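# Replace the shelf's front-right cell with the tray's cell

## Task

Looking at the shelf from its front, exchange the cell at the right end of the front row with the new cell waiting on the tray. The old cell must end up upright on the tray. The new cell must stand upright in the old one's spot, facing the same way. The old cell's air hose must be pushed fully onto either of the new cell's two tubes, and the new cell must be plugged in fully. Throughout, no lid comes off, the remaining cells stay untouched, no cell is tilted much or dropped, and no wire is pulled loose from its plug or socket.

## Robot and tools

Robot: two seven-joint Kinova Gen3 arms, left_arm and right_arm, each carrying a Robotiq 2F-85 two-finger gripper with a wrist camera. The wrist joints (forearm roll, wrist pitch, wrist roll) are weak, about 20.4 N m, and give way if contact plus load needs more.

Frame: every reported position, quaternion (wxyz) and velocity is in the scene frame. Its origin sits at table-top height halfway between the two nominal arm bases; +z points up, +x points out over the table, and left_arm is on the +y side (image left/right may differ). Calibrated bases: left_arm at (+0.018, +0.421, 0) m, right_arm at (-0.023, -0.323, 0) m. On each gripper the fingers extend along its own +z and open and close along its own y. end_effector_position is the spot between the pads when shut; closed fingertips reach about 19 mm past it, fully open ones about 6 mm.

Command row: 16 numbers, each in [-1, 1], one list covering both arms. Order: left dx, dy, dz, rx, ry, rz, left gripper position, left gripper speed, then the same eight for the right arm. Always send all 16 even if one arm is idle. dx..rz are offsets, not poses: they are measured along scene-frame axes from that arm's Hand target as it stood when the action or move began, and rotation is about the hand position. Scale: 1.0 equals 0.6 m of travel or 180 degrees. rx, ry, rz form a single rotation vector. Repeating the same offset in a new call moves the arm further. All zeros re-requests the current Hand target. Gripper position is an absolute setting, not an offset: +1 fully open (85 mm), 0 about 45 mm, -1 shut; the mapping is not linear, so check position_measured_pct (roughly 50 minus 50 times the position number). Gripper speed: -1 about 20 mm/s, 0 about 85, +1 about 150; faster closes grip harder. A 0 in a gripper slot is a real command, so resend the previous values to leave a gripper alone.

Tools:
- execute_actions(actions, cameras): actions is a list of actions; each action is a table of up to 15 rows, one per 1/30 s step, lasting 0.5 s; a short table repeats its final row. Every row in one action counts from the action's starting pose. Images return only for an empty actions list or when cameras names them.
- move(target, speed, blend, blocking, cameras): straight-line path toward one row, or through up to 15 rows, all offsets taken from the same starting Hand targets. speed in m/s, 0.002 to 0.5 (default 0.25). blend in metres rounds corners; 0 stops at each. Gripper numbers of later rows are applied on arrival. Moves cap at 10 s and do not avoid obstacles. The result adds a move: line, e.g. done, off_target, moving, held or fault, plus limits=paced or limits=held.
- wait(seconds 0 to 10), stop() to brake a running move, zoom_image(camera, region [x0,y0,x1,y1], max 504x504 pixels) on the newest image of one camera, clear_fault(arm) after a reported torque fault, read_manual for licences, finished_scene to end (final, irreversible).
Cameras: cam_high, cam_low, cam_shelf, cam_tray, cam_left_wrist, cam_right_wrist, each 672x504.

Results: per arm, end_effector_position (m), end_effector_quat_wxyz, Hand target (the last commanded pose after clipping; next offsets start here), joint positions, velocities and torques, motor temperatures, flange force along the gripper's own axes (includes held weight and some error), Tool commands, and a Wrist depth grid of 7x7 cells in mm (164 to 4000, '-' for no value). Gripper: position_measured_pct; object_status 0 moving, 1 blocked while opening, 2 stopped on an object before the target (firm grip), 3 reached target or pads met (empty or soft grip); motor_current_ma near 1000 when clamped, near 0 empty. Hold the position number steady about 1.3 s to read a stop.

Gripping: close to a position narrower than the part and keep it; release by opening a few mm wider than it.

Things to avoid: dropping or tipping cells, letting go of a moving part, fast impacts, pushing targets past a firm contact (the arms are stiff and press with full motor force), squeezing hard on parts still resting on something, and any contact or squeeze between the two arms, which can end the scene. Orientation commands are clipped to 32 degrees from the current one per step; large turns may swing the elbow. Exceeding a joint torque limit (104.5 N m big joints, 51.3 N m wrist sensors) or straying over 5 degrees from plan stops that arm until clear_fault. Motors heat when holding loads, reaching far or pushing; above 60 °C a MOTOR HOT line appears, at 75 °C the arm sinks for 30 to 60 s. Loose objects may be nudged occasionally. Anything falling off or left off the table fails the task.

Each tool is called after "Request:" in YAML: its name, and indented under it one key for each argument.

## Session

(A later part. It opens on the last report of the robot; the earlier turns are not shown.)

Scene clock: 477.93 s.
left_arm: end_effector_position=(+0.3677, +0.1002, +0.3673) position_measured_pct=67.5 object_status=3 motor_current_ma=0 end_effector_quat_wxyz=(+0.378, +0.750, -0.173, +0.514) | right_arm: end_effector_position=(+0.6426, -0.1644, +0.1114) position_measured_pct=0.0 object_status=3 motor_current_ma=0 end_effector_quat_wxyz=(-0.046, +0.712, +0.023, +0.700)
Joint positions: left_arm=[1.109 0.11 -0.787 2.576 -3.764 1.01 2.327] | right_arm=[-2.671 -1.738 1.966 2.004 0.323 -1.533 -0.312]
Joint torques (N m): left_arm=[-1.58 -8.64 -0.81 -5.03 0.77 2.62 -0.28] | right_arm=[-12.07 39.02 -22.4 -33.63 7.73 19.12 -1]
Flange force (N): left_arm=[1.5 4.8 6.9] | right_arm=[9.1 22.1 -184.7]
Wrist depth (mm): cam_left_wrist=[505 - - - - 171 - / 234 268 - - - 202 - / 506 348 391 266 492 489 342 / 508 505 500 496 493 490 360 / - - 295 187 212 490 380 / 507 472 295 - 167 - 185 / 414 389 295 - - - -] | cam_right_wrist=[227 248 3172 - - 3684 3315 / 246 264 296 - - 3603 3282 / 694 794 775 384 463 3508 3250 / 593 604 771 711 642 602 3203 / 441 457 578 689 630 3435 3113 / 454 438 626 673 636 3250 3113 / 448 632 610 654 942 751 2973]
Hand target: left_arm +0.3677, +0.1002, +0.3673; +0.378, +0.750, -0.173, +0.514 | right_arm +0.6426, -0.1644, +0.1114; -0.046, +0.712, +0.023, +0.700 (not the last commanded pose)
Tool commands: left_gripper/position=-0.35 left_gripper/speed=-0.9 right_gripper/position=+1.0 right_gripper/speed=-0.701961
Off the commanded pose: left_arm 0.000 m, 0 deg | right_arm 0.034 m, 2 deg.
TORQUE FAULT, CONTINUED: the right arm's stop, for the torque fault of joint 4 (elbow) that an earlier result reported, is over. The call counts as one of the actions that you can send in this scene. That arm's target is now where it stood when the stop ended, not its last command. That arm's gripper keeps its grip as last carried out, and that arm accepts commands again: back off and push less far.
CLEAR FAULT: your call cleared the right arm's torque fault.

Request:
move:
  target:
    - [0,0,0,0,0,0,-0.35,-0.9,-0.03,-0.003,0,0,0,0,1,-0.7]
    - [0,0,0,0,0,0,-0.35,-0.9,-0.03,-0.01,0.0275,0,0,0,1,-0.7]
  speed: 0.05
  cameras: ["cam_left_wrist","cam_low","cam_high","cam_shelf"]

Scene clock: 479.37 s.
left_arm: end_effector_position=(+0.3677, +0.1002, +0.3673) position_measured_pct=67.5 object_status=3 motor_current_ma=0 end_effector_quat_wxyz=(+0.378, +0.750, -0.173, +0.514) | right_arm: end_effector_position=(+0.6246, -0.1704, +0.1279) position_measured_pct=0.0 object_status=3 motor_current_ma=0 end_effector_quat_wxyz=(-0.046, +0.712, +0.023, +0.700)
Joint positions: left_arm=[1.109 0.11 -0.787 2.576 -3.764 1.01 2.327] | right_arm=[-2.655 -1.718 1.952 2.085 0.304 -1.586 -0.286]
Joint torques (N m): left_arm=[-1.58 -8.68 -0.85 -5.06 0.78 2.61 -0.24] | right_arm=[-0.75 19.4 -8.36 2.68 3.11 -0.74 0.23]
Flange force (N): left_arm=[1.2 4.8 6.9] | right_arm=[-3.9 0.5 1.2]
Wrist depth (mm): cam_left_wrist=[532 - - - - - - / 530 528 - - - - 393 / 222 287 - - - - 373 / 533 523 518 510 507 - 376 / 531 448 371 513 507 505 - / - 170 313 182 184 - 203 / 444 471 313 - 183 - 204] | cam_right_wrist=[227 248 3157 - - 3643 3299 / 246 264 296 - - 3663 3282 / 695 793 778 383 465 3490 3219 / 593 604 772 710 642 602 3188 / 441 458 577 689 629 3400 3098 / 453 437 638 674 639 3266 3113 / 446 631 612 655 944 751 2987]
Hand target: left_arm +0.3677, +0.1002, +0.3673; +0.378, +0.750, -0.173, +0.514 | right_arm +0.6246, -0.1704, +0.1279; -0.046, +0.712, +0.023, +0.700
Off the commanded pose: left_arm 0.000 m, 0 deg | right_arm 0.000 m, 0 deg.
move: done
camera_calibration:
cam_left_wrist: T_world_to_cam=[[-0.653712, -0.630937, 0.417826, 0.142698], [-0.422312, -0.153998, -0.893274, 0.556045], [0.627943, -0.760397, -0.165782, 0.0497986], [0, 0, 0, 1]] pos_world=[0.296837, 0.21353, 0.445333]
Images, in order (width x height): cam_high 672x504, cam_low 672x504, cam_shelf 672x504, cam_left_wrist 672x504.

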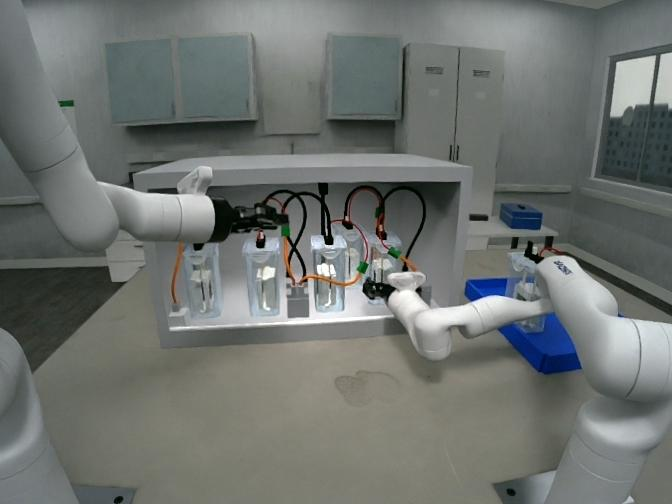

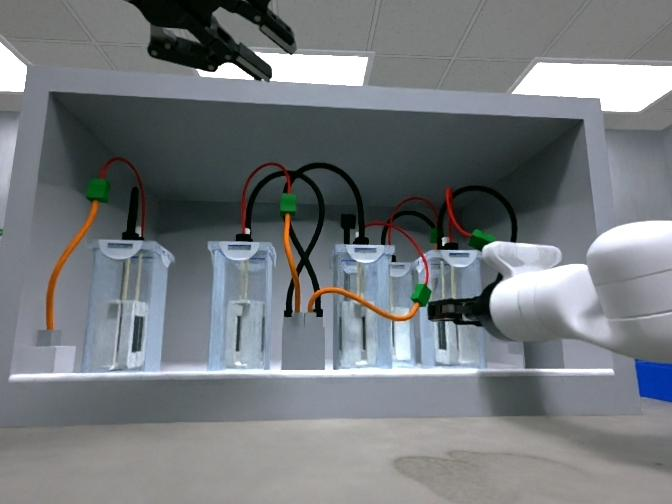

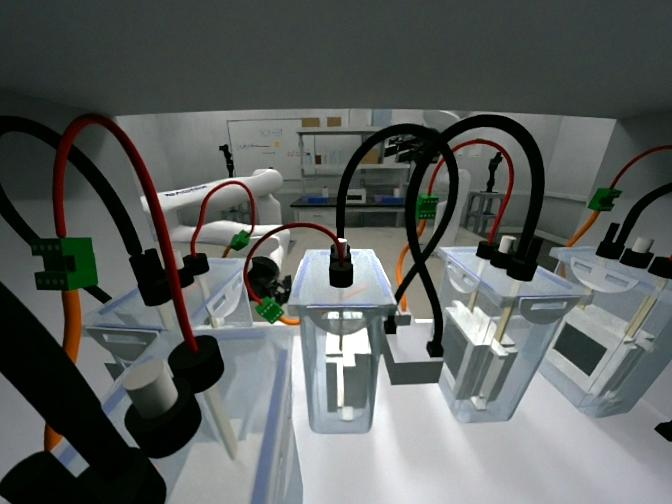

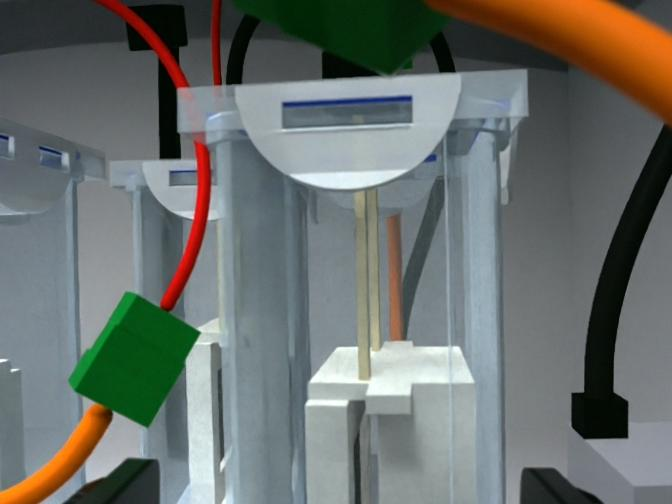

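Request:
move:
  target: [0,0,0,0,0,0,-0.35,-0.9,0.005,-0.0065,0.0335,0,0,-0.0064,1,-0.7]
  speed: 0.06
  cameras: ["cam_left_wrist"]

Scene clock: 484.83 s.
left_arm: end_effector_position=(+0.3677, +0.1002, +0.3673) position_measured_pct=67.5 object_status=3 motor_current_ma=0 end_effector_quat_wxyz=(+0.378, +0.750, -0.173, +0.514) | right_arm: end_effector_position=(+0.6276, -0.1743, +0.1480) position_measured_pct=0.0 object_status=3 motor_current_ma=0 end_effector_quat_wxyz=(-0.039, +0.713, +0.016, +0.700)
Joint positions: left_arm=[1.109 0.11 -0.787 2.576 -3.764 1.01 2.327] | right_arm=[-2.659 -1.684 1.911 2.1 0.251 -1.607 -0.266]
Joint torques (N m): left_arm=[-1.55 -8.69 -0.84 -5.02 0.77 2.62 -0.26] | right_arm=[-0.67 19.69 -8.31 2.3 3.14 -0.65 0.33]
Flange force (N): left_arm=[1.3 4.6 7.1] | right_arm=[-3.9 0.2 1.3]
Wrist depth (mm): cam_left_wrist=[- - - - - 475 350 / 525 - - - - - - / 522 - - - - - - / 220 282 - - - 502 322 / 523 443 514 510 - 503 380 / 524 441 310 513 507 - 344 / - 521 - 203 201 - 328] | cam_right_wrist=[227 248 3142 - - 3684 3282 / 246 264 296 - - 3603 3250 / 696 796 776 385 464 3471 3157 / 593 604 774 709 639 603 3142 / 442 458 578 688 630 3383 3113 / 454 438 625 678 639 3266 3128 / 447 631 591 598 647 750 639]
Hand target: left_arm +0.3677, +0.1002, +0.3673; +0.378, +0.750, -0.173, +0.514 | right_arm +0.6276, -0.1743, +0.1480; -0.039, +0.713, +0.016, +0.700
Off the commanded pose: left_arm 0.000 m, 0 deg | right_arm 0.000 m, 0 deg.
move: done
camera_calibration:
cam_left_wrist: T_world_to_cam=[[-0.653712, -0.630937, 0.417826, 0.142698], [-0.422312, -0.153998, -0.893274, 0.556045], [0.627943, -0.760397, -0.165782, 0.0497986], [0, 0, 0, 1]] pos_world=[0.296837, 0.21353, 0.445333]
Images, in order (width x height): cam_left_wrist 672x504.

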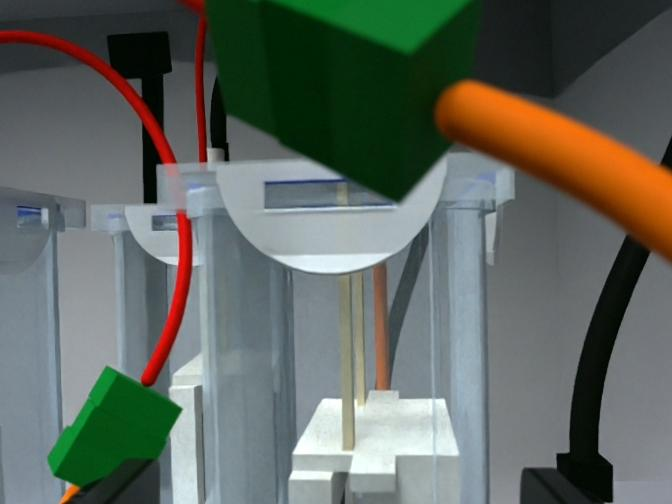

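Request:
move:
  target:
    - [0,0,0,0,0,0,-0.35,-0.9,0.0,0,0,0,0,0,0.9,-0.7]
    - [0,0,0,0,0,0,-0.35,-0.9,0.025,0,0,0,0,0,0.9,-0.7]
  speed: 0.03
  cameras: ["cam_left_wrist","cam_low"]

Request:
zoom_image:
  camera: "cam_low"
  region: [400, 200, 600, 385]

Scene clock: 486.60 s.
left_arm: end_effector_position=(+0.3677, +0.1002, +0.3673) position_measured_pct=67.5 object_status=3 motor_current_ma=0 end_effector_quat_wxyz=(+0.378, +0.750, -0.173, +0.514) | right_arm: end_effector_position=(+0.6426, -0.1743, +0.1480) position_measured_pct=5.2 object_status=3 motor_current_ma=0 end_effector_quat_wxyz=(-0.039, +0.713, +0.016, +0.700)
Joint positions: left_arm=[1.109 0.11 -0.787 2.576 -3.764 1.01 2.327] | right_arm=[-2.657 -1.676 1.904 2.056 0.242 -1.559 -0.275]
Joint torques (N m): left_arm=[-1.56 -8.67 -0.84 -5.03 0.76 2.63 -0.26] | right_arm=[-0.73 20.03 -8.65 2.16 3.16 -0.68 0.29]
Flange force (N): left_arm=[1.4 4.8 7.0] | right_arm=[-4.0 0.5 1.3]
Wrist depth (mm): cam_left_wrist=[- 502 497 - - - 374 / - - - - - - - / - - - - - - - / - - - - - - 324 / 508 502 364 - 491 489 358 / 509 507 295 232 490 489 359 / - 505 295 203 - 488 403] | cam_right_wrist=[227 248 3172 - - 3704 3282 / 246 264 297 - - 3603 3282 / 694 793 777 384 463 3453 3266 / 592 606 773 708 643 602 3219 / 441 457 576 685 633 3349 3113 / 453 441 627 674 638 3266 3098 / 447 627 535 582 969 753 628]
Hand target: left_arm +0.3677, +0.1002, +0.3673; +0.378, +0.750, -0.173, +0.514 | right_arm +0.6426, -0.1743, +0.1480; -0.039, +0.713, +0.016, +0.700
Off the commanded pose: left_arm 0.000 m, 0 deg | right_arm 0.000 m, 0 deg.
move: done
camera_calibration:
cam_left_wrist: T_world_to_cam=[[-0.653712, -0.630937, 0.417826, 0.142698], [-0.422312, -0.153998, -0.893274, 0.556045], [0.627943, -0.760397, -0.165782, 0.0497986], [0, 0, 0, 1]] pos_world=[0.296837, 0.21353, 0.445333]
Images, in order (width x height): cam_low 672x504, cam_left_wrist 672x504.

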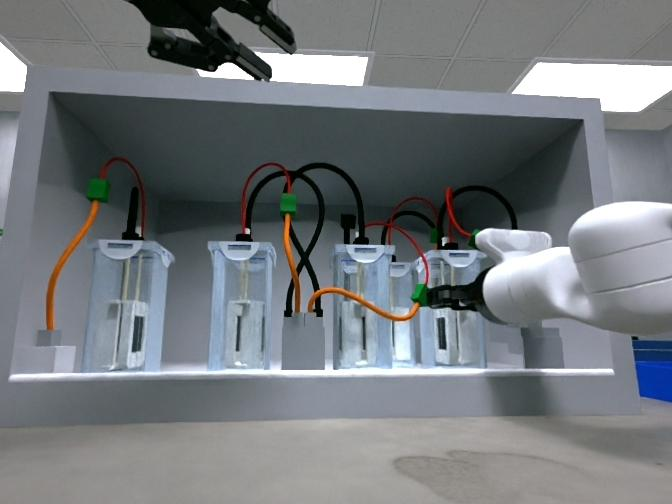

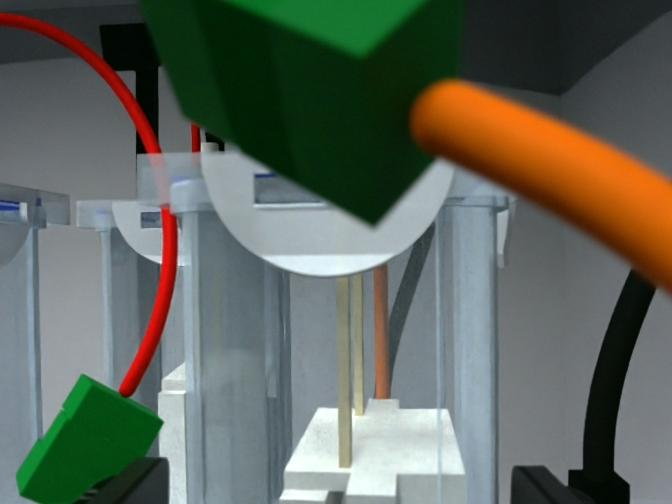

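Scaled by 2.520 from the camera's 672x504 image, which has a finer 960x720 frame.

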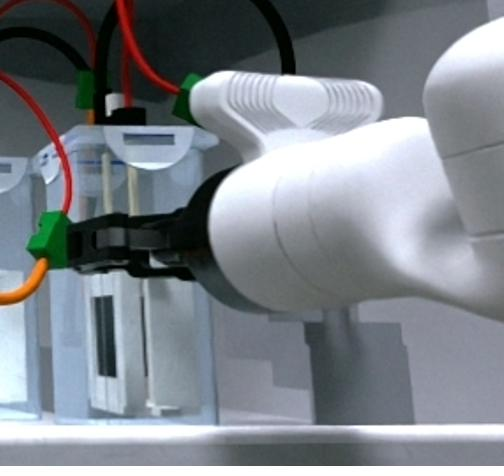

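Request:
move:
  target:
    - [0,0,0,0,0,0,-0.35,-0.9,-0.02,0,0,0,0,0,0.9,-0.7]
    - [0,0,0,0,0,0,-0.35,-0.9,-0.02,0.001,-0.03,0.003,0.0056,0,0.9,-0.7]
    - [0,0,0,0,0,0,-0.35,-0.9,0.004,0.0025,-0.03,0.003,0.0056,0,0.9,-0.7]
  speed: [0.06,0.06,0.02]
  cameras: ["cam_left_wrist"]

Scene clock: 490.37 s.
left_arm: end_effector_position=(+0.3677, +0.1002, +0.3673) position_measured_pct=67.5 object_status=3 motor_current_ma=0 end_effector_quat_wxyz=(+0.378, +0.750, -0.173, +0.514) | right_arm: end_effector_position=(+0.6450, -0.1728, +0.1300) position_measured_pct=5.2 object_status=3 motor_current_ma=0 end_effector_quat_wxyz=(-0.043, +0.718, +0.012, +0.694)
Joint positions: left_arm=[1.109 0.11 -0.787 2.576 -3.764 1.01 2.327] | right_arm=[-2.66 -1.703 1.92 2.032 0.254 -1.544 -0.292]
Joint torques (N m): left_arm=[-1.58 -8.69 -0.84 -5.05 0.77 2.62 -0.27] | right_arm=[-0.65 19.97 -8.63 2.42 3.14 -0.63 0.25]
Flange force (N): left_arm=[1.3 4.7 7.0] | right_arm=[-3.9 0.1 1.3]
Wrist depth (mm): cam_left_wrist=[- - - - - - - / 502 - - - - - 340 / 237 186 - - - - 401 / 505 500 495 492 - - 358 / 505 503 324 491 489 - - / - - 293 169 181 - - / 458 - 293 - - - -] | cam_right_wrist=[227 248 3142 - - 3704 3266 / 246 264 296 - - 3584 3299 / 695 794 776 384 464 3490 3219 / 593 606 773 708 641 602 3157 / 441 458 577 688 631 3400 3172 / 454 438 637 674 639 3282 3113 / 447 626 603 651 942 754 734]
Hand target: left_arm +0.3677, +0.1002, +0.3673; +0.378, +0.750, -0.173, +0.514 | right_arm +0.6450, -0.1728, +0.1300; -0.043, +0.718, +0.012, +0.694
Off the commanded pose: left_arm 0.000 m, 0 deg | right_arm 0.000 m, 0 deg.
move: done
camera_calibration:
cam_left_wrist: T_world_to_cam=[[-0.653712, -0.630937, 0.417826, 0.142698], [-0.422312, -0.153998, -0.893274, 0.556045], [0.627943, -0.760397, -0.165782, 0.0497986], [0, 0, 0, 1]] pos_world=[0.296837, 0.21353, 0.445333]
Images, in order (width x height): cam_left_wrist 672x504.

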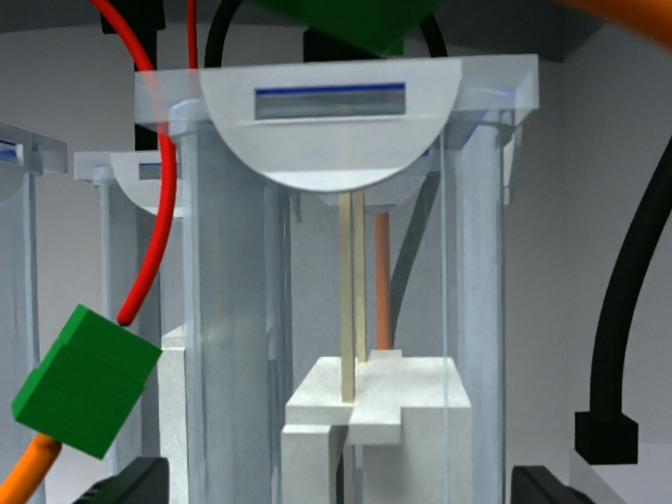

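Request:
move:
  target:
    - [0,0,0,0,0,0,-0.35,-0.9,0,0,0,-0.0136,-0.0114,0,0.9,-0.7]
    - [0,0,0,0,0,0,-0.35,-0.9,0.008,0.0006,0,-0.0136,-0.0114,0,0.9,-0.7]
  speed: 0.02
  cameras: ["cam_left_wrist"]

Scene clock: 492.73 s.
left_arm: end_effector_position=(+0.3677, +0.1002, +0.3673) position_measured_pct=67.5 object_status=3 motor_current_ma=0 end_effector_quat_wxyz=(+0.378, +0.750, -0.173, +0.514) | right_arm: end_effector_position=(+0.6498, -0.1724, +0.1300) position_measured_pct=5.2 object_status=3 motor_current_ma=0 end_effector_quat_wxyz=(-0.027, +0.707, +0.027, +0.706)
Joint positions: left_arm=[1.109 0.11 -0.787 2.576 -3.764 1.01 2.327] | right_arm=[-2.67 -1.703 1.95 2.004 0.296 -1.543 -0.281]
Joint torques (N m): left_arm=[-1.58 -8.69 -0.81 -5.05 0.77 2.61 -0.28] | right_arm=[-0.64 20.19 -8.6 2.43 3.12 -0.82 0.24]
Flange force (N): left_arm=[1.3 4.6 7.0] | right_arm=[-4.1 -0.1 1.6]
Wrist depth (mm): cam_left_wrist=[504 - - - - 486 - / 502 - - - - - - / - - - - - - 385 / 503 495 493 489 483 - - / 501 497 346 489 484 483 - / - - 287 187 204 482 360 / 468 - - - - - 401] | cam_right_wrist=[227 248 3188 - - 3603 3349 / 246 264 297 - - 3584 3266 / 694 794 777 383 463 3508 3172 / 591 606 770 711 640 600 3203 / 442 458 578 688 631 3383 3128 / 453 436 638 674 636 3250 3113 / 447 627 611 651 949 749 734]
Hand target: left_arm +0.3677, +0.1002, +0.3673; +0.378, +0.750, -0.173, +0.514 | right_arm +0.6498, -0.1724, +0.1300; -0.027, +0.707, +0.027, +0.706
Off the commanded pose: left_arm 0.000 m, 0 deg | right_arm 0.000 m, 0 deg.
move: done
camera_calibration:
cam_left_wrist: T_world_to_cam=[[-0.653712, -0.630937, 0.417826, 0.142698], [-0.422312, -0.153998, -0.893274, 0.556045], [0.627943, -0.760397, -0.165782, 0.0497986], [0, 0, 0, 1]] pos_world=[0.296837, 0.21353, 0.445333]
Images, in order (width x height): cam_left_wrist 672x504.

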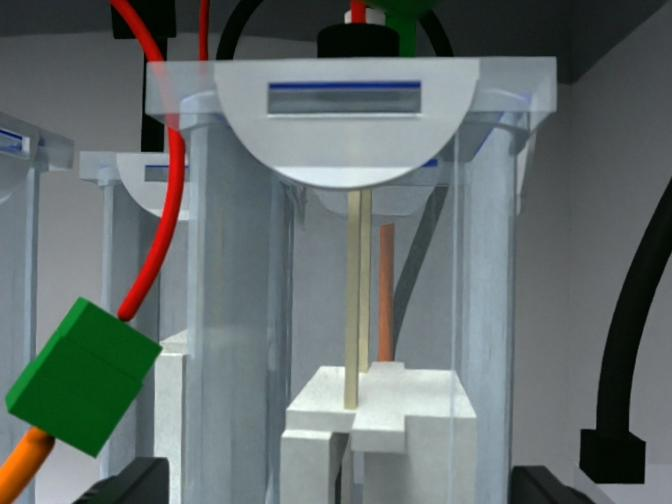

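Request:
move:
  target:
    - [0,0,0,0,0,0,-0.35,-0.9,0,-0.002,0,0,0,0,1,-0.7]
    - [0,0,0,0,0,0,-0.35,-0.9,0.012,-0.001,0,0,0,0,1,-0.7]
  speed: 0.02
  cameras: ["cam_left_wrist"]

Scene clock: 494.50 s.
left_arm: end_effector_position=(+0.3677, +0.1002, +0.3673) position_measured_pct=67.5 object_status=3 motor_current_ma=0 end_effector_quat_wxyz=(+0.378, +0.750, -0.173, +0.514) | right_arm: end_effector_position=(+0.6570, -0.1730, +0.1300) position_measured_pct=0.0 object_status=3 motor_current_ma=0 end_effector_quat_wxyz=(-0.027, +0.707, +0.028, +0.706)
Joint positions: left_arm=[1.109 0.11 -0.787 2.576 -3.764 1.01 2.327] | right_arm=[-2.669 -1.699 1.947 1.983 0.292 -1.521 -0.287]
Joint torques (N m): left_arm=[-1.58 -8.68 -0.85 -5.08 0.76 2.63 -0.28] | right_arm=[-0.62 20.36 -8.73 2.34 3.13 -0.81 0.24]
Flange force (N): left_arm=[1.3 4.9 7.0] | right_arm=[-4.1 -0.1 1.6]
Wrist depth (mm): cam_left_wrist=[499 - - - - 477 438 / 496 - - - - - 349 / 255 253 - - - - - / 496 489 486 482 478 - - / 493 489 350 482 478 475 - / - - 280 204 205 475 357 / 465 - - - - - 378] | cam_right_wrist=[227 248 3188 - - 3663 3315 / 246 264 296 - - 3663 3282 / 696 795 776 384 464 3508 3282 / 594 606 774 707 641 602 3219 / 441 458 579 686 630 3418 3172 / 452 437 618 673 638 3266 3098 / 447 622 608 599 944 752 734]
Hand target: left_arm +0.3677, +0.1002, +0.3673; +0.378, +0.750, -0.173, +0.514 | right_arm +0.6570, -0.1730, +0.1300; -0.027, +0.707, +0.028, +0.706
Off the commanded pose: left_arm 0.000 m, 0 deg | right_arm 0.000 m, 0 deg.
move: done
camera_calibration:
cam_left_wrist: T_world_to_cam=[[-0.653712, -0.630937, 0.417826, 0.142698], [-0.422312, -0.153998, -0.893274, 0.556045], [0.627943, -0.760397, -0.165782, 0.0497986], [0, 0, 0, 1]] pos_world=[0.296837, 0.21353, 0.445333]
Images, in order (width x height): cam_left_wrist 672x504.

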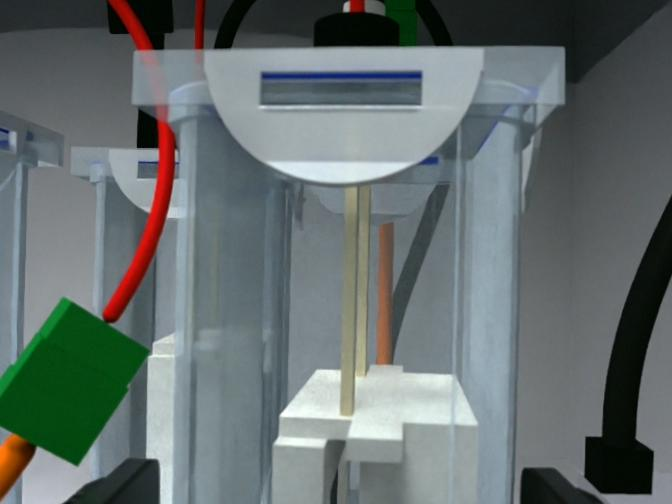

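Request:
move:
  target:
    - [0,0,0,0,0,0,-0.35,-0.9,0.02,0.0006,0,0,0,0,1,-0.7]
  speed: 0.02
  cameras: ["cam_left_wrist","cam_low"]

Request:
zoom_image:
  camera: "cam_low"
  region: [400, 200, 600, 385]

Scene clock: 495.60 s.
left_arm: end_effector_position=(+0.3677, +0.1002, +0.3673) position_measured_pct=67.5 object_status=3 motor_current_ma=0 end_effector_quat_wxyz=(+0.378, +0.750, -0.173, +0.514) | right_arm: end_effector_position=(+0.6690, -0.1727, +0.1300) position_measured_pct=0.0 object_status=3 motor_current_ma=0 end_effector_quat_wxyz=(-0.027, +0.707, +0.027, +0.706)
Joint positions: left_arm=[1.109 0.11 -0.787 2.576 -3.764 1.01 2.327] | right_arm=[-2.672 -1.693 1.942 1.947 0.285 -1.485 -0.295]
Joint torques (N m): left_arm=[-1.57 -8.67 -0.82 -5.04 0.76 2.61 -0.26] | right_arm=[-0.73 20.65 -8.77 2.14 3.11 -0.86 0.29]
Flange force (N): left_arm=[1.3 4.8 7.0] | right_arm=[-3.9 0.3 1.6]
Wrist depth (mm): cam_left_wrist=[483 387 - - - - - / - - - - - - - / 243 - - - - 178 - / 482 476 474 471 466 466 - / 479 475 471 468 466 464 - / 480 - 269 202 190 463 358 / 459 - - - - - 375] | cam_right_wrist=[227 248 3142 - - 3623 3332 / 246 264 297 - - 3623 3299 / 694 798 775 384 465 3471 3234 / 594 605 774 708 641 602 3188 / 441 458 576 684 629 3418 3128 / 453 437 617 673 635 3219 3098 / 446 626 593 601 942 751 732]
Hand target: left_arm +0.3677, +0.1002, +0.3673; +0.378, +0.750, -0.173, +0.514 | right_arm +0.6690, -0.1727, +0.1300; -0.027, +0.707, +0.027, +0.706
Off the commanded pose: left_arm 0.000 m, 0 deg | right_arm 0.000 m, 0 deg.
move: done
camera_calibration:
cam_left_wrist: T_world_to_cam=[[-0.653712, -0.630937, 0.417826, 0.142698], [-0.422312, -0.153998, -0.893274, 0.556045], [0.627943, -0.760397, -0.165782, 0.0497986], [0, 0, 0, 1]] pos_world=[0.296837, 0.21353, 0.445333]
Images, in order (width x height): cam_low 672x504, cam_left_wrist 672x504.

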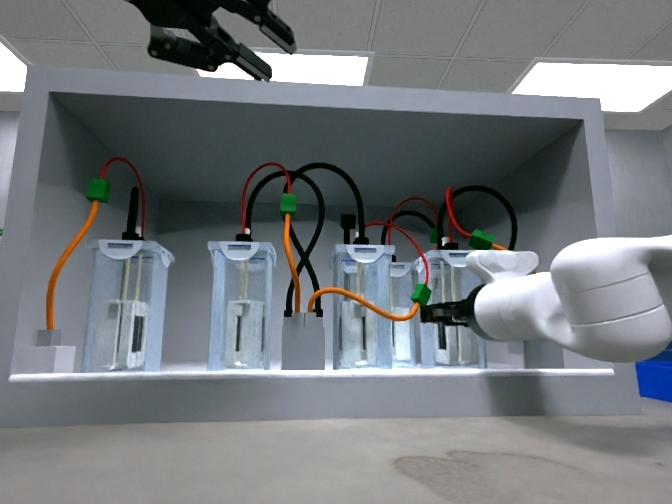

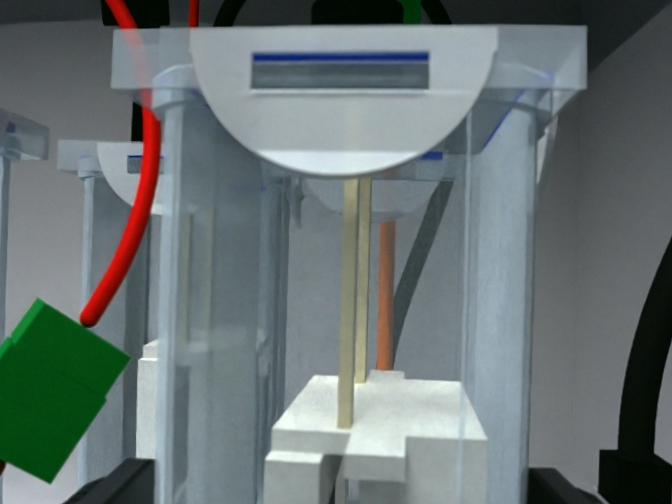

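Scaled by 2.520 from the camera's 672x504 image, which has a finer 960x720 frame.

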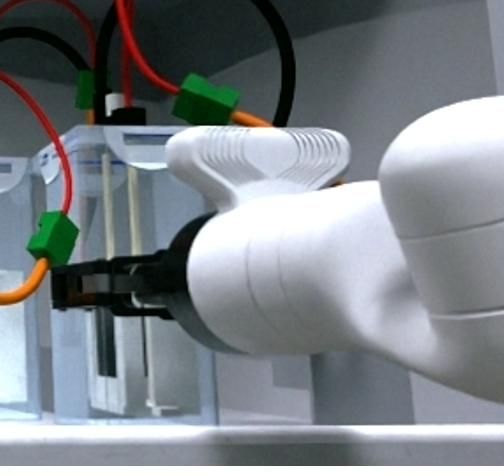

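Request:
execute_actions:
  actions: []
  cameras: ["cam_left_wrist","cam_low"]

Scene clock: 496.37 s.
left_arm: end_effector_position=(+0.3677, +0.1002, +0.3673) position_measured_pct=67.5 object_status=3 motor_current_ma=0 end_effector_quat_wxyz=(+0.378, +0.750, -0.173, +0.514) | right_arm: end_effector_position=(+0.6690, -0.1727, +0.1300) position_measured_pct=0.0 object_status=3 motor_current_ma=0 end_effector_quat_wxyz=(-0.027, +0.707, +0.027, +0.706)
Joint positions: left_arm=[1.109 0.11 -0.787 2.576 -3.764 1.01 2.327] | right_arm=[-2.672 -1.693 1.942 1.947 0.285 -1.485 -0.295]
Joint velocities: within noise
Joint torques (N m): left_arm=[-1.56 -8.66 -0.86 -5.04 0.77 2.64 -0.25] | right_arm=[-0.68 20.65 -8.81 2.11 3.11 -0.87 0.23]
Motor temperatures (°C): left_arm=[44 43 42 46 49 46 47] | right_arm=[43 43 39 41 51 53 50]
Flange force (N): left_arm=[1.5 4.9 6.9] | right_arm=[-3.8 0.2 1.5]
Wrist depth (mm): cam_left_wrist=[483 389 - - - - - / - - - - - - - / 243 - - - - 178 - / 483 476 474 470 466 466 - / 481 476 472 470 466 463 - / 481 - 269 203 190 462 357 / 460 - - - - - 377] | cam_right_wrist=[227 248 3188 - - 3704 3315 / 246 264 296 - - 3643 3219 / 693 795 775 383 465 3490 3219 / 591 606 771 709 644 603 3188 / 442 458 577 686 630 3383 3142 / 453 438 619 672 636 3315 3113 / 446 627 593 599 940 753 732]
Hand target: left_arm +0.3677, +0.1002, +0.3673; +0.378, +0.750, -0.173, +0.514 | right_arm +0.6690, -0.1727, +0.1300; -0.027, +0.707, +0.027, +0.706
Tool commands: left_gripper/position=-0.35 left_gripper/speed=-0.9 right_gripper/position=+1.0 right_gripper/speed=-0.7
Off the commanded pose: left_arm 0.000 m, 0 deg | right_arm 0.000 m, 0 deg.
camera_calibration:
cam_left_wrist: T_world_to_cam=[[-0.653712, -0.630937, 0.417826, 0.142698], [-0.422312, -0.153998, -0.893274, 0.556045], [0.627943, -0.760397, -0.165782, 0.0497986], [0, 0, 0, 1]] pos_world=[0.296837, 0.21353, 0.445333]
Images, in order (width x height): cam_low 672x504, cam_left_wrist 672x504.

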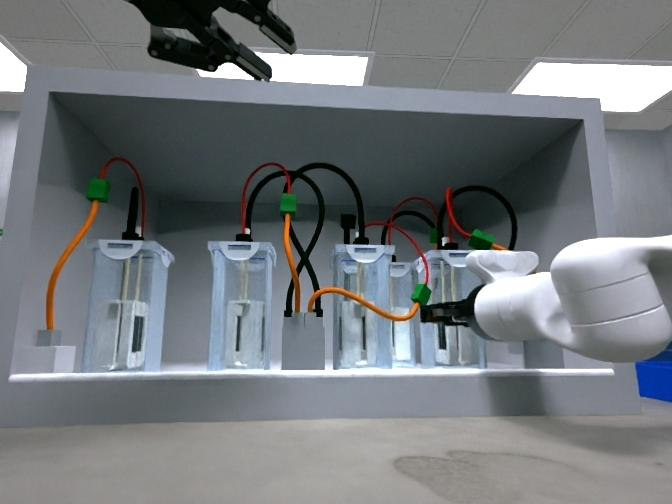

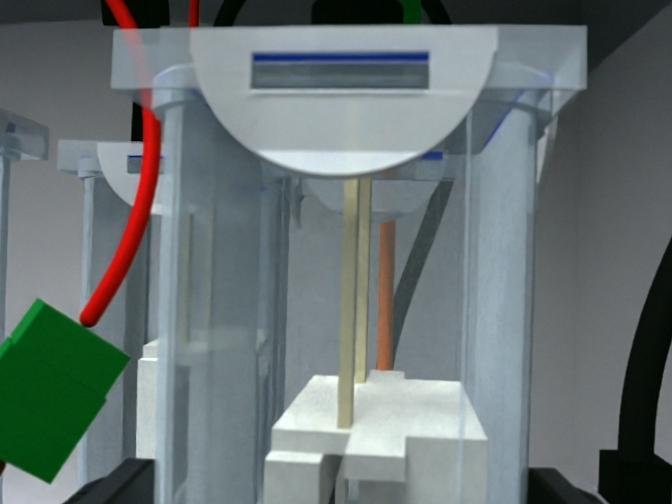

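Request:
execute_actions:
  actions:
    - [[0,0,0,0,0,0,-0.35,-0.9,0,0,0,0,0,0,0.66,-0.9]]
    - [[0,0,0,0,0,0,-0.35,-0.9,0,0,0,0,0,0,0.66,-0.9]]
    - [[0,0,0,0,0,0,-0.35,-0.9,0,0,0,0,0,0,0.66,-0.9]]
    - [[0,0,0,0,0,0,-0.35,-0.9,0,0,0,0,0,0,0.66,-0.9]]
  cameras: ["cam_left_wrist"]

Request:
wait:
  seconds: 0.5

Scene clock: 498.83 s.
left_arm: end_effector_position=(+0.3677, +0.1002, +0.3673) position_measured_pct=67.5 object_status=3 motor_current_ma=0 end_effector_quat_wxyz=(+0.378, +0.750, -0.173, +0.514) | right_arm: end_effector_position=(+0.6690, -0.1727, +0.1300) position_measured_pct=10.0 object_status=2 motor_current_ma=1000 end_effector_quat_wxyz=(-0.027, +0.707, +0.027, +0.706)
Joint positions: left_arm=[1.109 0.11 -0.787 2.576 -3.764 1.01 2.327] | right_arm=[-2.672 -1.693 1.942 1.947 0.285 -1.485 -0.295]
Joint torques (N m): left_arm=[-1.56 -8.67 -0.84 -5.03 0.75 2.6 -0.27] | right_arm=[-1.31 21.95 -9.78 -0.84 3.26 0.12 0.31]
Wrist depth (mm): cam_left_wrist=[485 371 - - - - - / - - - - - - - / 244 - - - - 177 - / 481 476 474 469 466 465 - / 480 476 470 470 467 463 - / 479 - 270 204 190 462 356 / 458 - - - - - 374] | cam_right_wrist=[227 248 3203 - - 3725 3299 / 246 264 296 - - 3565 3266 / 696 796 778 384 465 3471 3234 / 593 604 776 712 641 603 3172 / 441 458 578 685 632 3400 3219 / 452 438 637 674 636 3282 3128 / 446 627 598 597 943 753 732]
Hand target: left_arm +0.3677, +0.1002, +0.3673; +0.378, +0.750, -0.173, +0.514 | right_arm +0.6690, -0.1727, +0.1300; -0.027, +0.707, +0.027, +0.706
Off the commanded pose: left_arm 0.000 m, 0 deg | right_arm 0.000 m, 0 deg.
Step readings (end_effector_position of left_arm | right_arm):
0: (+0.3677, +0.1002, +0.3673) | (+0.6690, -0.1727, +0.1300)
1: (+0.3677, +0.1002, +0.3673) | (+0.6690, -0.1727, +0.1300)
2: (+0.3677, +0.1002, +0.3673) | (+0.6690, -0.1727, +0.1300)
4: (+0.3677, +0.1002, +0.3673) | (+0.6690, -0.1727, +0.1300)
8: (+0.3677, +0.1002, +0.3673) | (+0.6690, -0.1727, +0.1300)
15: (+0.3677, +0.1002, +0.3673) | (+0.6690, -0.1727, +0.1300)
16: (+0.3677, +0.1002, +0.3673) | (+0.6690, -0.1727, +0.1300)
17: (+0.3677, +0.1002, +0.3673) | (+0.6690, -0.1727, +0.1300)
19: (+0.3677, +0.1002, +0.3673) | (+0.6690, -0.1727, +0.1300)
23: (+0.3677, +0.1002, +0.3673) | (+0.6690, -0.1727, +0.1300)
30: (+0.3677, +0.1002, +0.3673) | (+0.6690, -0.1727, +0.1300)
31: (+0.3677, +0.1002, +0.3673) | (+0.6690, -0.1727, +0.1300)
32: (+0.3677, +0.1002, +0.3673) | (+0.6690, -0.1727, +0.1300)
34: (+0.3677, +0.1002, +0.3673) | (+0.6690, -0.1727, +0.1300)
38: (+0.3677, +0.1002, +0.3673) | (+0.6690, -0.1727, +0.1300)
45: (+0.3677, +0.1002, +0.3673) | (+0.6690, -0.1727, +0.1300)
46: (+0.3677, +0.1002, +0.3673) | (+0.6690, -0.1727, +0.1300)
47: (+0.3677, +0.1002, +0.3673) | (+0.6690, -0.1727, +0.1300)
49: (+0.3677, +0.1002, +0.3673) | (+0.6690, -0.1727, +0.1300)
53: (+0.3677, +0.1002, +0.3673) | (+0.6690, -0.1727, +0.1300)
60: (+0.3677, +0.1002, +0.3673) | (+0.6690, -0.1727, +0.1300)
camera_calibration:
cam_left_wrist: T_world_to_cam=[[-0.653712, -0.630937, 0.417826, 0.142698], [-0.422312, -0.153998, -0.893274, 0.556045], [0.627943, -0.760397, -0.165782, 0.0497986], [0, 0, 0, 1]] pos_world=[0.296837, 0.21353, 0.445333]
Images, in order (width x height): cam_left_wrist 672x504.

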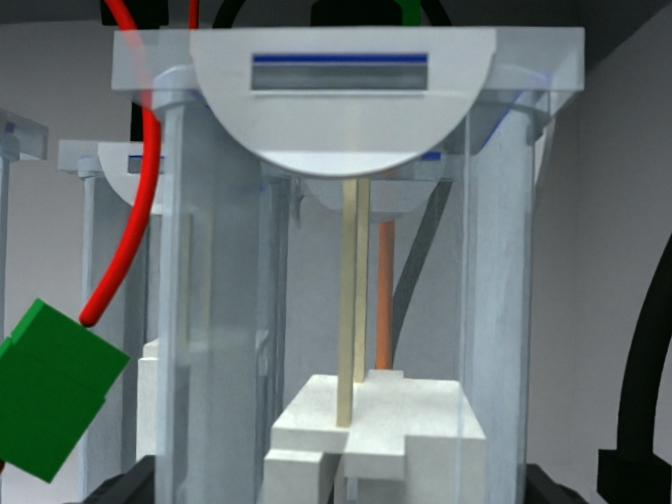

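Scene clock: 499.33 s.
left_arm: end_effector_position=(+0.3677, +0.1002, +0.3673) position_measured_pct=67.5 object_status=3 motor_current_ma=0 end_effector_quat_wxyz=(+0.378, +0.750, -0.173, +0.514) | right_arm: end_effector_position=(+0.6690, -0.1727, +0.1300) position_measured_pct=10.0 object_status=2 motor_current_ma=1000 end_effector_quat_wxyz=(-0.027, +0.707, +0.027, +0.706)
Joint positions: left_arm=[1.109 0.11 -0.787 2.576 -3.764 1.01 2.327] | right_arm=[-2.672 -1.693 1.942 1.947 0.285 -1.485 -0.295]
Joint torques (N m): left_arm=[-1.59 -8.68 -0.86 -5.06 0.76 2.64 -0.27] | right_arm=[-1.39 22.01 -9.76 -0.77 3.22 0.16 0.34]
Flange force (N): left_arm=[1.4 5.0 7.0] | right_arm=[-3.5 2.6 -11.6]
Wrist depth (mm): cam_left_wrist=[485 371 - - - - - / - - - - - - - / 243 - - - - 177 - / 482 475 474 471 467 464 - / 479 476 472 471 465 462 - / 480 - 270 203 190 462 356 / 459 - - - - - 374] | cam_right_wrist=[227 248 3157 - - 3663 3349 / 246 264 296 - - 3527 3266 / 694 792 777 384 464 3453 3203 / 594 605 778 709 642 602 3219 / 441 458 578 686 633 3400 3142 / 453 437 635 672 637 3282 3098 / 446 628 598 598 944 753 733]
Hand target: left_arm +0.3677, +0.1002, +0.3673; +0.378, +0.750, -0.173, +0.514 | right_arm +0.6690, -0.1727, +0.1300; -0.027, +0.707, +0.027, +0.706
Tool commands: left_gripper/position=-0.35 left_gripper/speed=-0.9 right_gripper/position=+0.66 right_gripper/speed=-0.9
Off the commanded pose: left_arm 0.000 m, 0 deg | right_arm 0.000 m, 0 deg.
wait: 0.50 s; at rest by 0.17 s

Request:
move:
  target: [0,0,0,0,0,0,-0.35,-0.9,-0.035,-0.0022,0,0,0,0,0.66,-0.9]
  speed: 0.03
  cameras: ["cam_left_wrist","cam_shelf","cam_low","cam_high"]

Scene clock: 500.67 s.
left_arm: end_effector_position=(+0.3677, +0.1002, +0.3673) position_measured_pct=67.5 object_status=3 motor_current_ma=0 end_effector_quat_wxyz=(+0.378, +0.750, -0.173, +0.514) | right_arm: end_effector_position=(+0.6480, -0.1740, +0.1300) position_measured_pct=10.0 object_status=2 motor_current_ma=1000 end_effector_quat_wxyz=(-0.027, +0.707, +0.027, +0.706)
Joint positions: left_arm=[1.109 0.11 -0.787 2.576 -3.764 1.01 2.327] | right_arm=[-2.666 -1.703 1.952 2.011 0.298 -1.547 -0.281]
Joint torques (N m): left_arm=[-1.56 -8.67 -0.81 -5.04 0.73 2.62 -0.27] | right_arm=[-1.23 20.27 -9.02 4.19 3.67 -1.09 0.03]
Flange force (N): left_arm=[1.3 4.9 7.0] | right_arm=[-5.9 0.2 7.5]
Wrist depth (mm): cam_left_wrist=[- - - - - - - / - - - - - - - / - - - - - - - / 503 498 493 490 - - - / 500 498 348 489 486 - - / - - 290 224 190 483 - / 460 - - - - - 396] | cam_right_wrist=[228 248 3113 - - 3663 3332 / 245 264 296 - - 3663 3266 / 691 797 797 378 464 3471 3266 / 594 605 768 722 643 599 3172 / 441 448 567 685 630 3435 3128 / 453 437 589 670 638 3282 3098 / 447 623 590 654 944 749 733]
Hand target: left_arm +0.3677, +0.1002, +0.3673; +0.378, +0.750, -0.173, +0.514 | right_arm +0.6480, -0.1740, +0.1300; -0.027, +0.707, +0.027, +0.706
Off the commanded pose: left_arm 0.000 m, 0 deg | right_arm 0.000 m, 0 deg.
move: done
camera_calibration:
cam_left_wrist: T_world_to_cam=[[-0.653712, -0.630937, 0.417826, 0.142698], [-0.422312, -0.153998, -0.893274, 0.556045], [0.627943, -0.760397, -0.165782, 0.0497986], [0, 0, 0, 1]] pos_world=[0.296837, 0.21353, 0.445333]
Images, in order (width x height): cam_high 672x504, cam_low 672x504, cam_shelf 672x504, cam_left_wrist 672x504.

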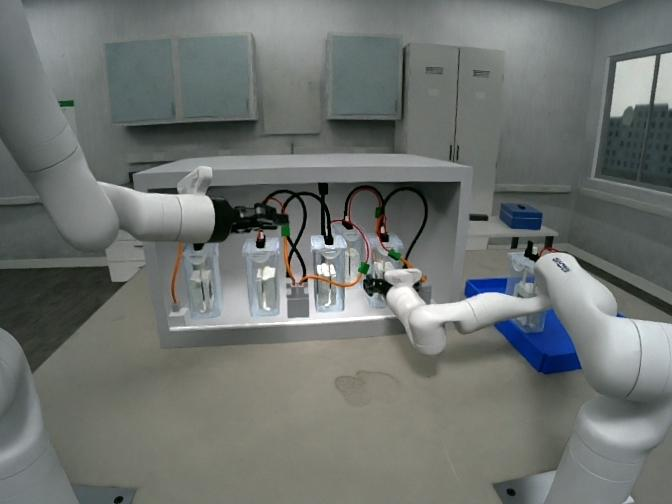

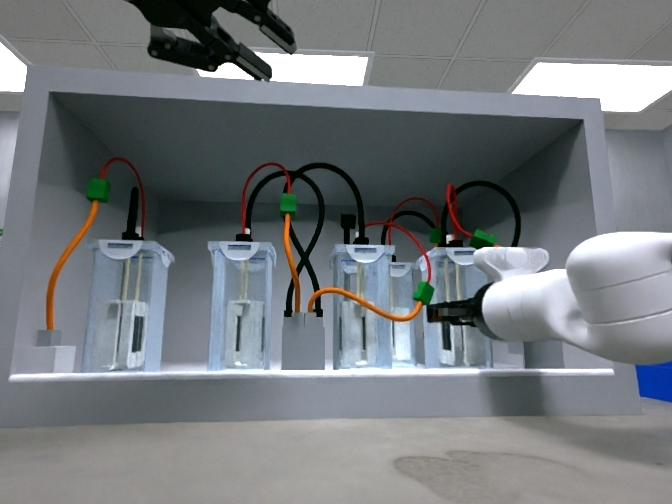

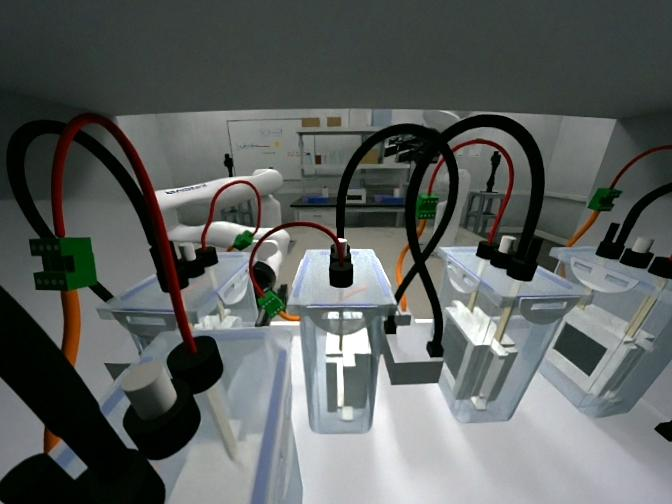

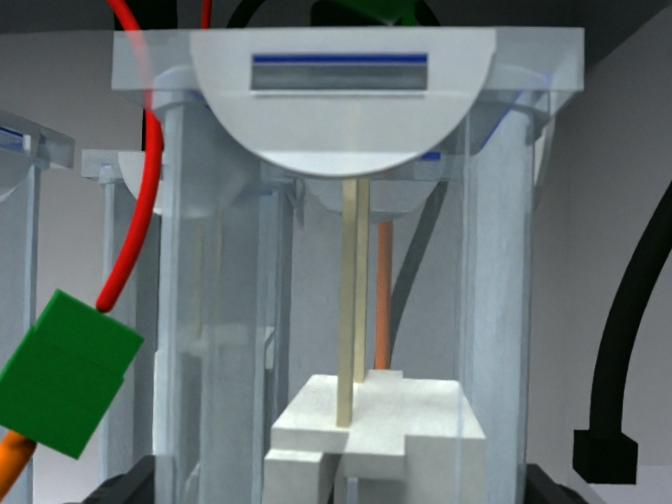

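Request:
execute_actions:
  actions:
    - [[0,0,0,0,0,0,-0.35,-0.9,0,0,0,0,0,0,1,-0.7]]
    - [[0,0,0,0,0,0,-0.35,-0.9,0,0,0,0,0,0,1,-0.7]]
  cameras: ["cam_left_wrist"]

Request:
move:
  target: [0,0,0,0,0,0,-0.35,-0.9,-0.0831,-0.0066,0,0,0,0,1,-0.7]
  speed: 0.04
  cameras: ["cam_left_wrist","cam_low"]

Scene clock: 502.13 s.
left_arm: end_effector_position=(+0.3677, +0.1002, +0.3673) position_measured_pct=67.5 object_status=3 motor_current_ma=0 end_effector_quat_wxyz=(+0.378, +0.750, -0.173, +0.514) | right_arm: end_effector_position=(+0.6480, -0.1740, +0.1300) position_measured_pct=0.0 object_status=3 motor_current_ma=0 end_effector_quat_wxyz=(-0.027, +0.707, +0.028, +0.706)
Joint positions: left_arm=[1.109 0.11 -0.787 2.576 -3.764 1.01 2.327] | right_arm=[-2.666 -1.703 1.952 2.011 0.298 -1.547 -0.281]
Joint torques (N m): left_arm=[-1.56 -8.67 -0.82 -5.04 0.75 2.61 -0.27] | right_arm=[-0.68 20.07 -8.59 2.4 3.08 -0.79 0.29]
Wrist depth (mm): cam_left_wrist=[- - - - - - - / - - - - - - - / - - - - - - - / 506 497 493 492 - - 343 / 503 499 348 490 486 - - / - - 290 204 191 482 - / 461 - - - - - 420] | cam_right_wrist=[227 248 3219 - - 3623 3315 / 246 264 297 - - 3643 3282 / 692 794 795 379 463 3490 3203 / 593 601 769 721 639 603 3157 / 442 447 565 687 631 3471 3128 / 453 436 590 672 639 3299 3084 / 446 623 591 653 940 749 733]
Hand target: left_arm +0.3677, +0.1002, +0.3673; +0.378, +0.750, -0.173, +0.514 | right_arm +0.6480, -0.1740, +0.1300; -0.027, +0.707, +0.028, +0.706
Off the commanded pose: left_arm 0.000 m, 0 deg | right_arm 0.000 m, 0 deg.
Step readings (end_effector_position of left_arm | right_arm):
0: (+0.3677, +0.1002, +0.3673) | (+0.6480, -0.1740, +0.1300)
1: (+0.3677, +0.1002, +0.3673) | (+0.6480, -0.1740, +0.1300)
2: (+0.3677, +0.1002, +0.3673) | (+0.6480, -0.1740, +0.1300)
4: (+0.3677, +0.1002, +0.3673) | (+0.6480, -0.1740, +0.1300)
8: (+0.3677, +0.1002, +0.3673) | (+0.6479, -0.1740, +0.1301)
15: (+0.3677, +0.1002, +0.3673) | (+0.6480, -0.1740, +0.1301)
16: (+0.3677, +0.1002, +0.3673) | (+0.6480, -0.1740, +0.1300)
17: (+0.3677, +0.1002, +0.3673) | (+0.6480, -0.1740, +0.1300)
19: (+0.3677, +0.1002, +0.3673) | (+0.6480, -0.1740, +0.1300)
23: (+0.3677, +0.1002, +0.3673) | (+0.6480, -0.1740, +0.1300)
30: (+0.3677, +0.1002, +0.3673) | (+0.6480, -0.1740, +0.1300)
camera_calibration:
cam_left_wrist: T_world_to_cam=[[-0.653712, -0.630937, 0.417826, 0.142698], [-0.422312, -0.153998, -0.893274, 0.556045], [0.627943, -0.760397, -0.165782, 0.0497986], [0, 0, 0, 1]] pos_world=[0.296837, 0.21353, 0.445333]
Images, in order (width x height): cam_left_wrist 672x504.

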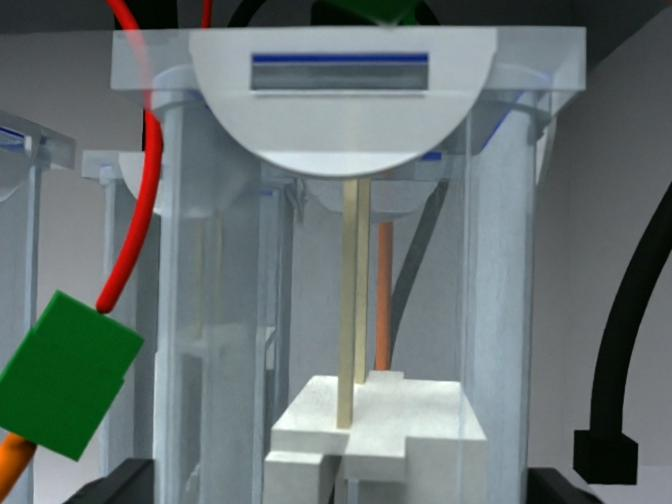

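Scene clock: 503.67 s.
left_arm: end_effector_position=(+0.3677, +0.1002, +0.3673) position_measured_pct=67.5 object_status=3 motor_current_ma=0 end_effector_quat_wxyz=(+0.378, +0.750, -0.173, +0.514) | right_arm: end_effector_position=(+0.5981, -0.1780, +0.1300) position_measured_pct=0.0 object_status=3 motor_current_ma=0 end_effector_quat_wxyz=(-0.027, +0.707, +0.027, +0.706)
Joint positions: left_arm=[1.109 0.11 -0.787 2.576 -3.764 1.01 2.327] | right_arm=[-2.661 -1.732 1.982 2.158 0.34 -1.697 -0.243]
Joint torques (N m): left_arm=[-1.58 -8.66 -0.84 -5.07 0.77 2.61 -0.26] | right_arm=[-0.63 18.73 -7.84 3.01 3.15 -0.7 0.23]
Flange force (N): left_arm=[1.3 4.8 6.9] | right_arm=[-3.7 -0.2 1.2]
Wrist depth (mm): cam_left_wrist=[555 - - - - - 380 / 554 - - - - - 378 / 233 313 197 165 - 533 376 / 553 548 543 539 - 534 338 / 553 185 359 540 537 480 355 / 250 183 339 196 205 233 337 / 447 446 339 191 190 226 -] | cam_right_wrist=[228 248 3157 - - 3643 3299 / 246 264 296 - - 3584 3250 / 695 795 795 378 463 3508 3266 / 593 601 771 720 642 601 3203 / 443 448 565 686 631 3349 3098 / 453 437 590 672 639 3282 3084 / 448 632 593 651 946 750 3014]
Hand target: left_arm +0.3677, +0.1002, +0.3673; +0.378, +0.750, -0.173, +0.514 | right_arm +0.5981, -0.1779, +0.1300; -0.027, +0.707, +0.027, +0.706
Off the commanded pose: left_arm 0.000 m, 0 deg | right_arm 0.000 m, 0 deg.
move: done
camera_calibration:
cam_left_wrist: T_world_to_cam=[[-0.653712, -0.630937, 0.417826, 0.142698], [-0.422312, -0.153998, -0.893274, 0.556045], [0.627943, -0.760397, -0.165782, 0.0497986], [0, 0, 0, 1]] pos_world=[0.296837, 0.21353, 0.445333]
Images, in order (width x height): cam_low 672x504, cam_left_wrist 672x504.

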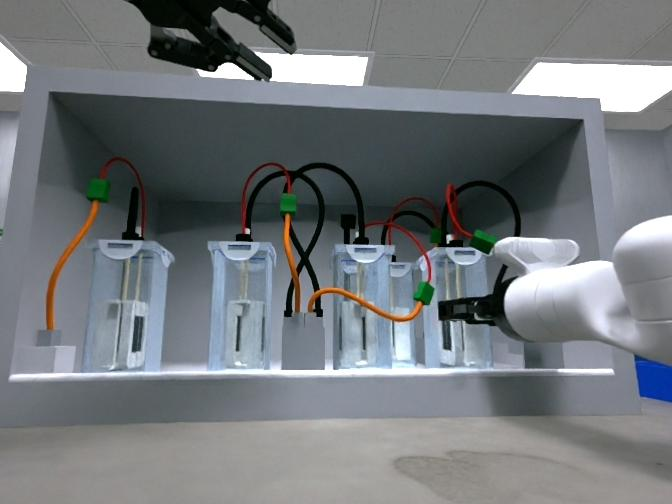

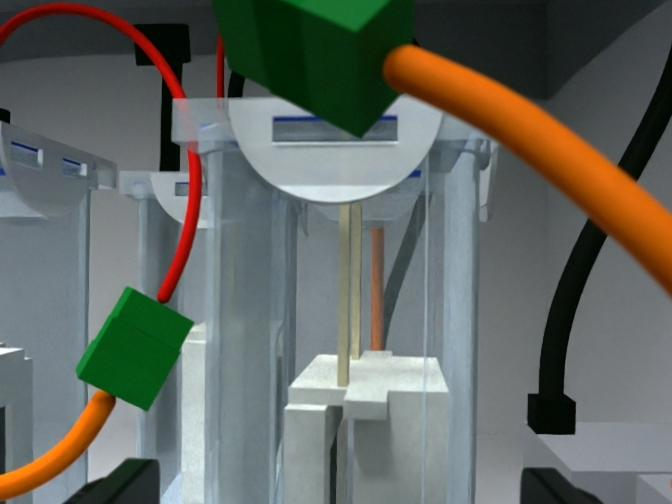

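Request:
move:
  target: [0,0,0,0,0,0,-0.35,-0.9,-0.1667,-0.0132,0,0,0,0,1,-0.7]
  speed: 0.07
  cameras: ["cam_left_wrist","cam_low"]

Scene clock: 505.70 s.
left_arm: end_effector_position=(+0.3677, +0.1002, +0.3673) position_measured_pct=67.5 object_status=3 motor_current_ma=0 end_effector_quat_wxyz=(+0.378, +0.750, -0.173, +0.514) | right_arm: end_effector_position=(+0.4981, -0.1858, +0.1300) position_measured_pct=0.0 object_status=3 motor_current_ma=0 end_effector_quat_wxyz=(-0.027, +0.707, +0.027, +0.706)
Joint positions: left_arm=[1.109 0.11 -0.787 2.576 -3.764 1.01 2.327] | right_arm=[-2.719 -1.829 2.075 2.424 0.491 -2.04 -0.13]
Joint torques (N m): left_arm=[-1.57 -8.69 -0.84 -5.06 0.76 2.63 -0.28] | right_arm=[-0.68 16.53 -5.94 4.43 2.88 -0.36 0.22]
Flange force (N): left_arm=[1.3 4.8 7.0] | right_arm=[-4.2 -0.4 1.4]
Wrist depth (mm): cam_left_wrist=[615 649 643 599 634 560 336 / 356 655 494 199 638 611 335 / 268 647 315 204 263 610 371 / 654 649 442 639 634 474 370 / 355 648 439 641 634 506 348 / 292 357 437 286 289 293 314 / 295 478 452 290 289 268 278] | cam_right_wrist=[227 248 3128 - - 3684 3299 / 246 264 296 - - 3603 3266 / 694 794 796 378 463 3471 3250 / 594 600 773 714 643 602 3142 / 441 447 567 687 631 3366 3128 / 453 436 589 675 638 3282 3113 / 447 631 593 653 943 750 3041]
Hand target: left_arm +0.3677, +0.1002, +0.3673; +0.378, +0.750, -0.173, +0.514 | right_arm +0.4981, -0.1858, +0.1300; -0.027, +0.707, +0.027, +0.706
Off the commanded pose: left_arm 0.000 m, 0 deg | right_arm 0.000 m, 0 deg.
move: done
camera_calibration:
cam_left_wrist: T_world_to_cam=[[-0.653712, -0.630937, 0.417826, 0.142698], [-0.422312, -0.153998, -0.893274, 0.556045], [0.627943, -0.760397, -0.165782, 0.0497986], [0, 0, 0, 1]] pos_world=[0.296837, 0.21353, 0.445333]
Images, in order (width x height): cam_low 672x504, cam_left_wrist 672x504.

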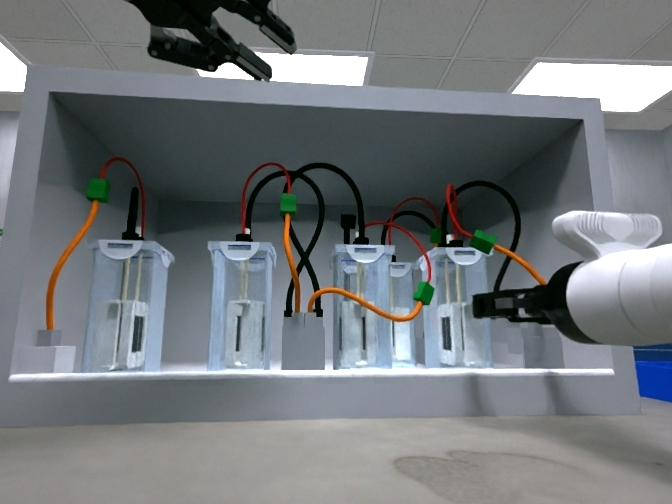

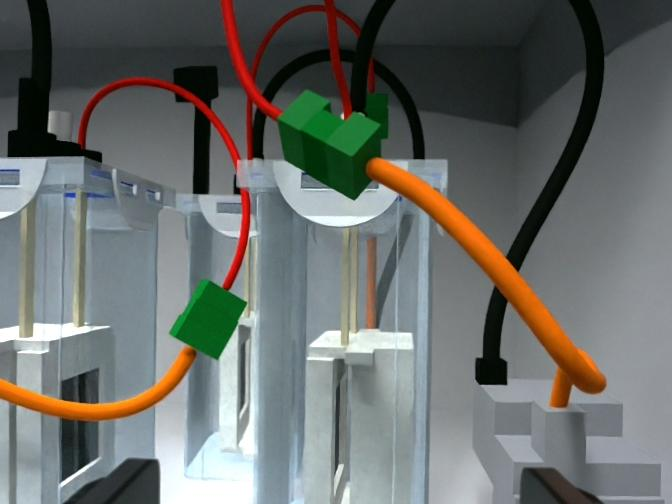

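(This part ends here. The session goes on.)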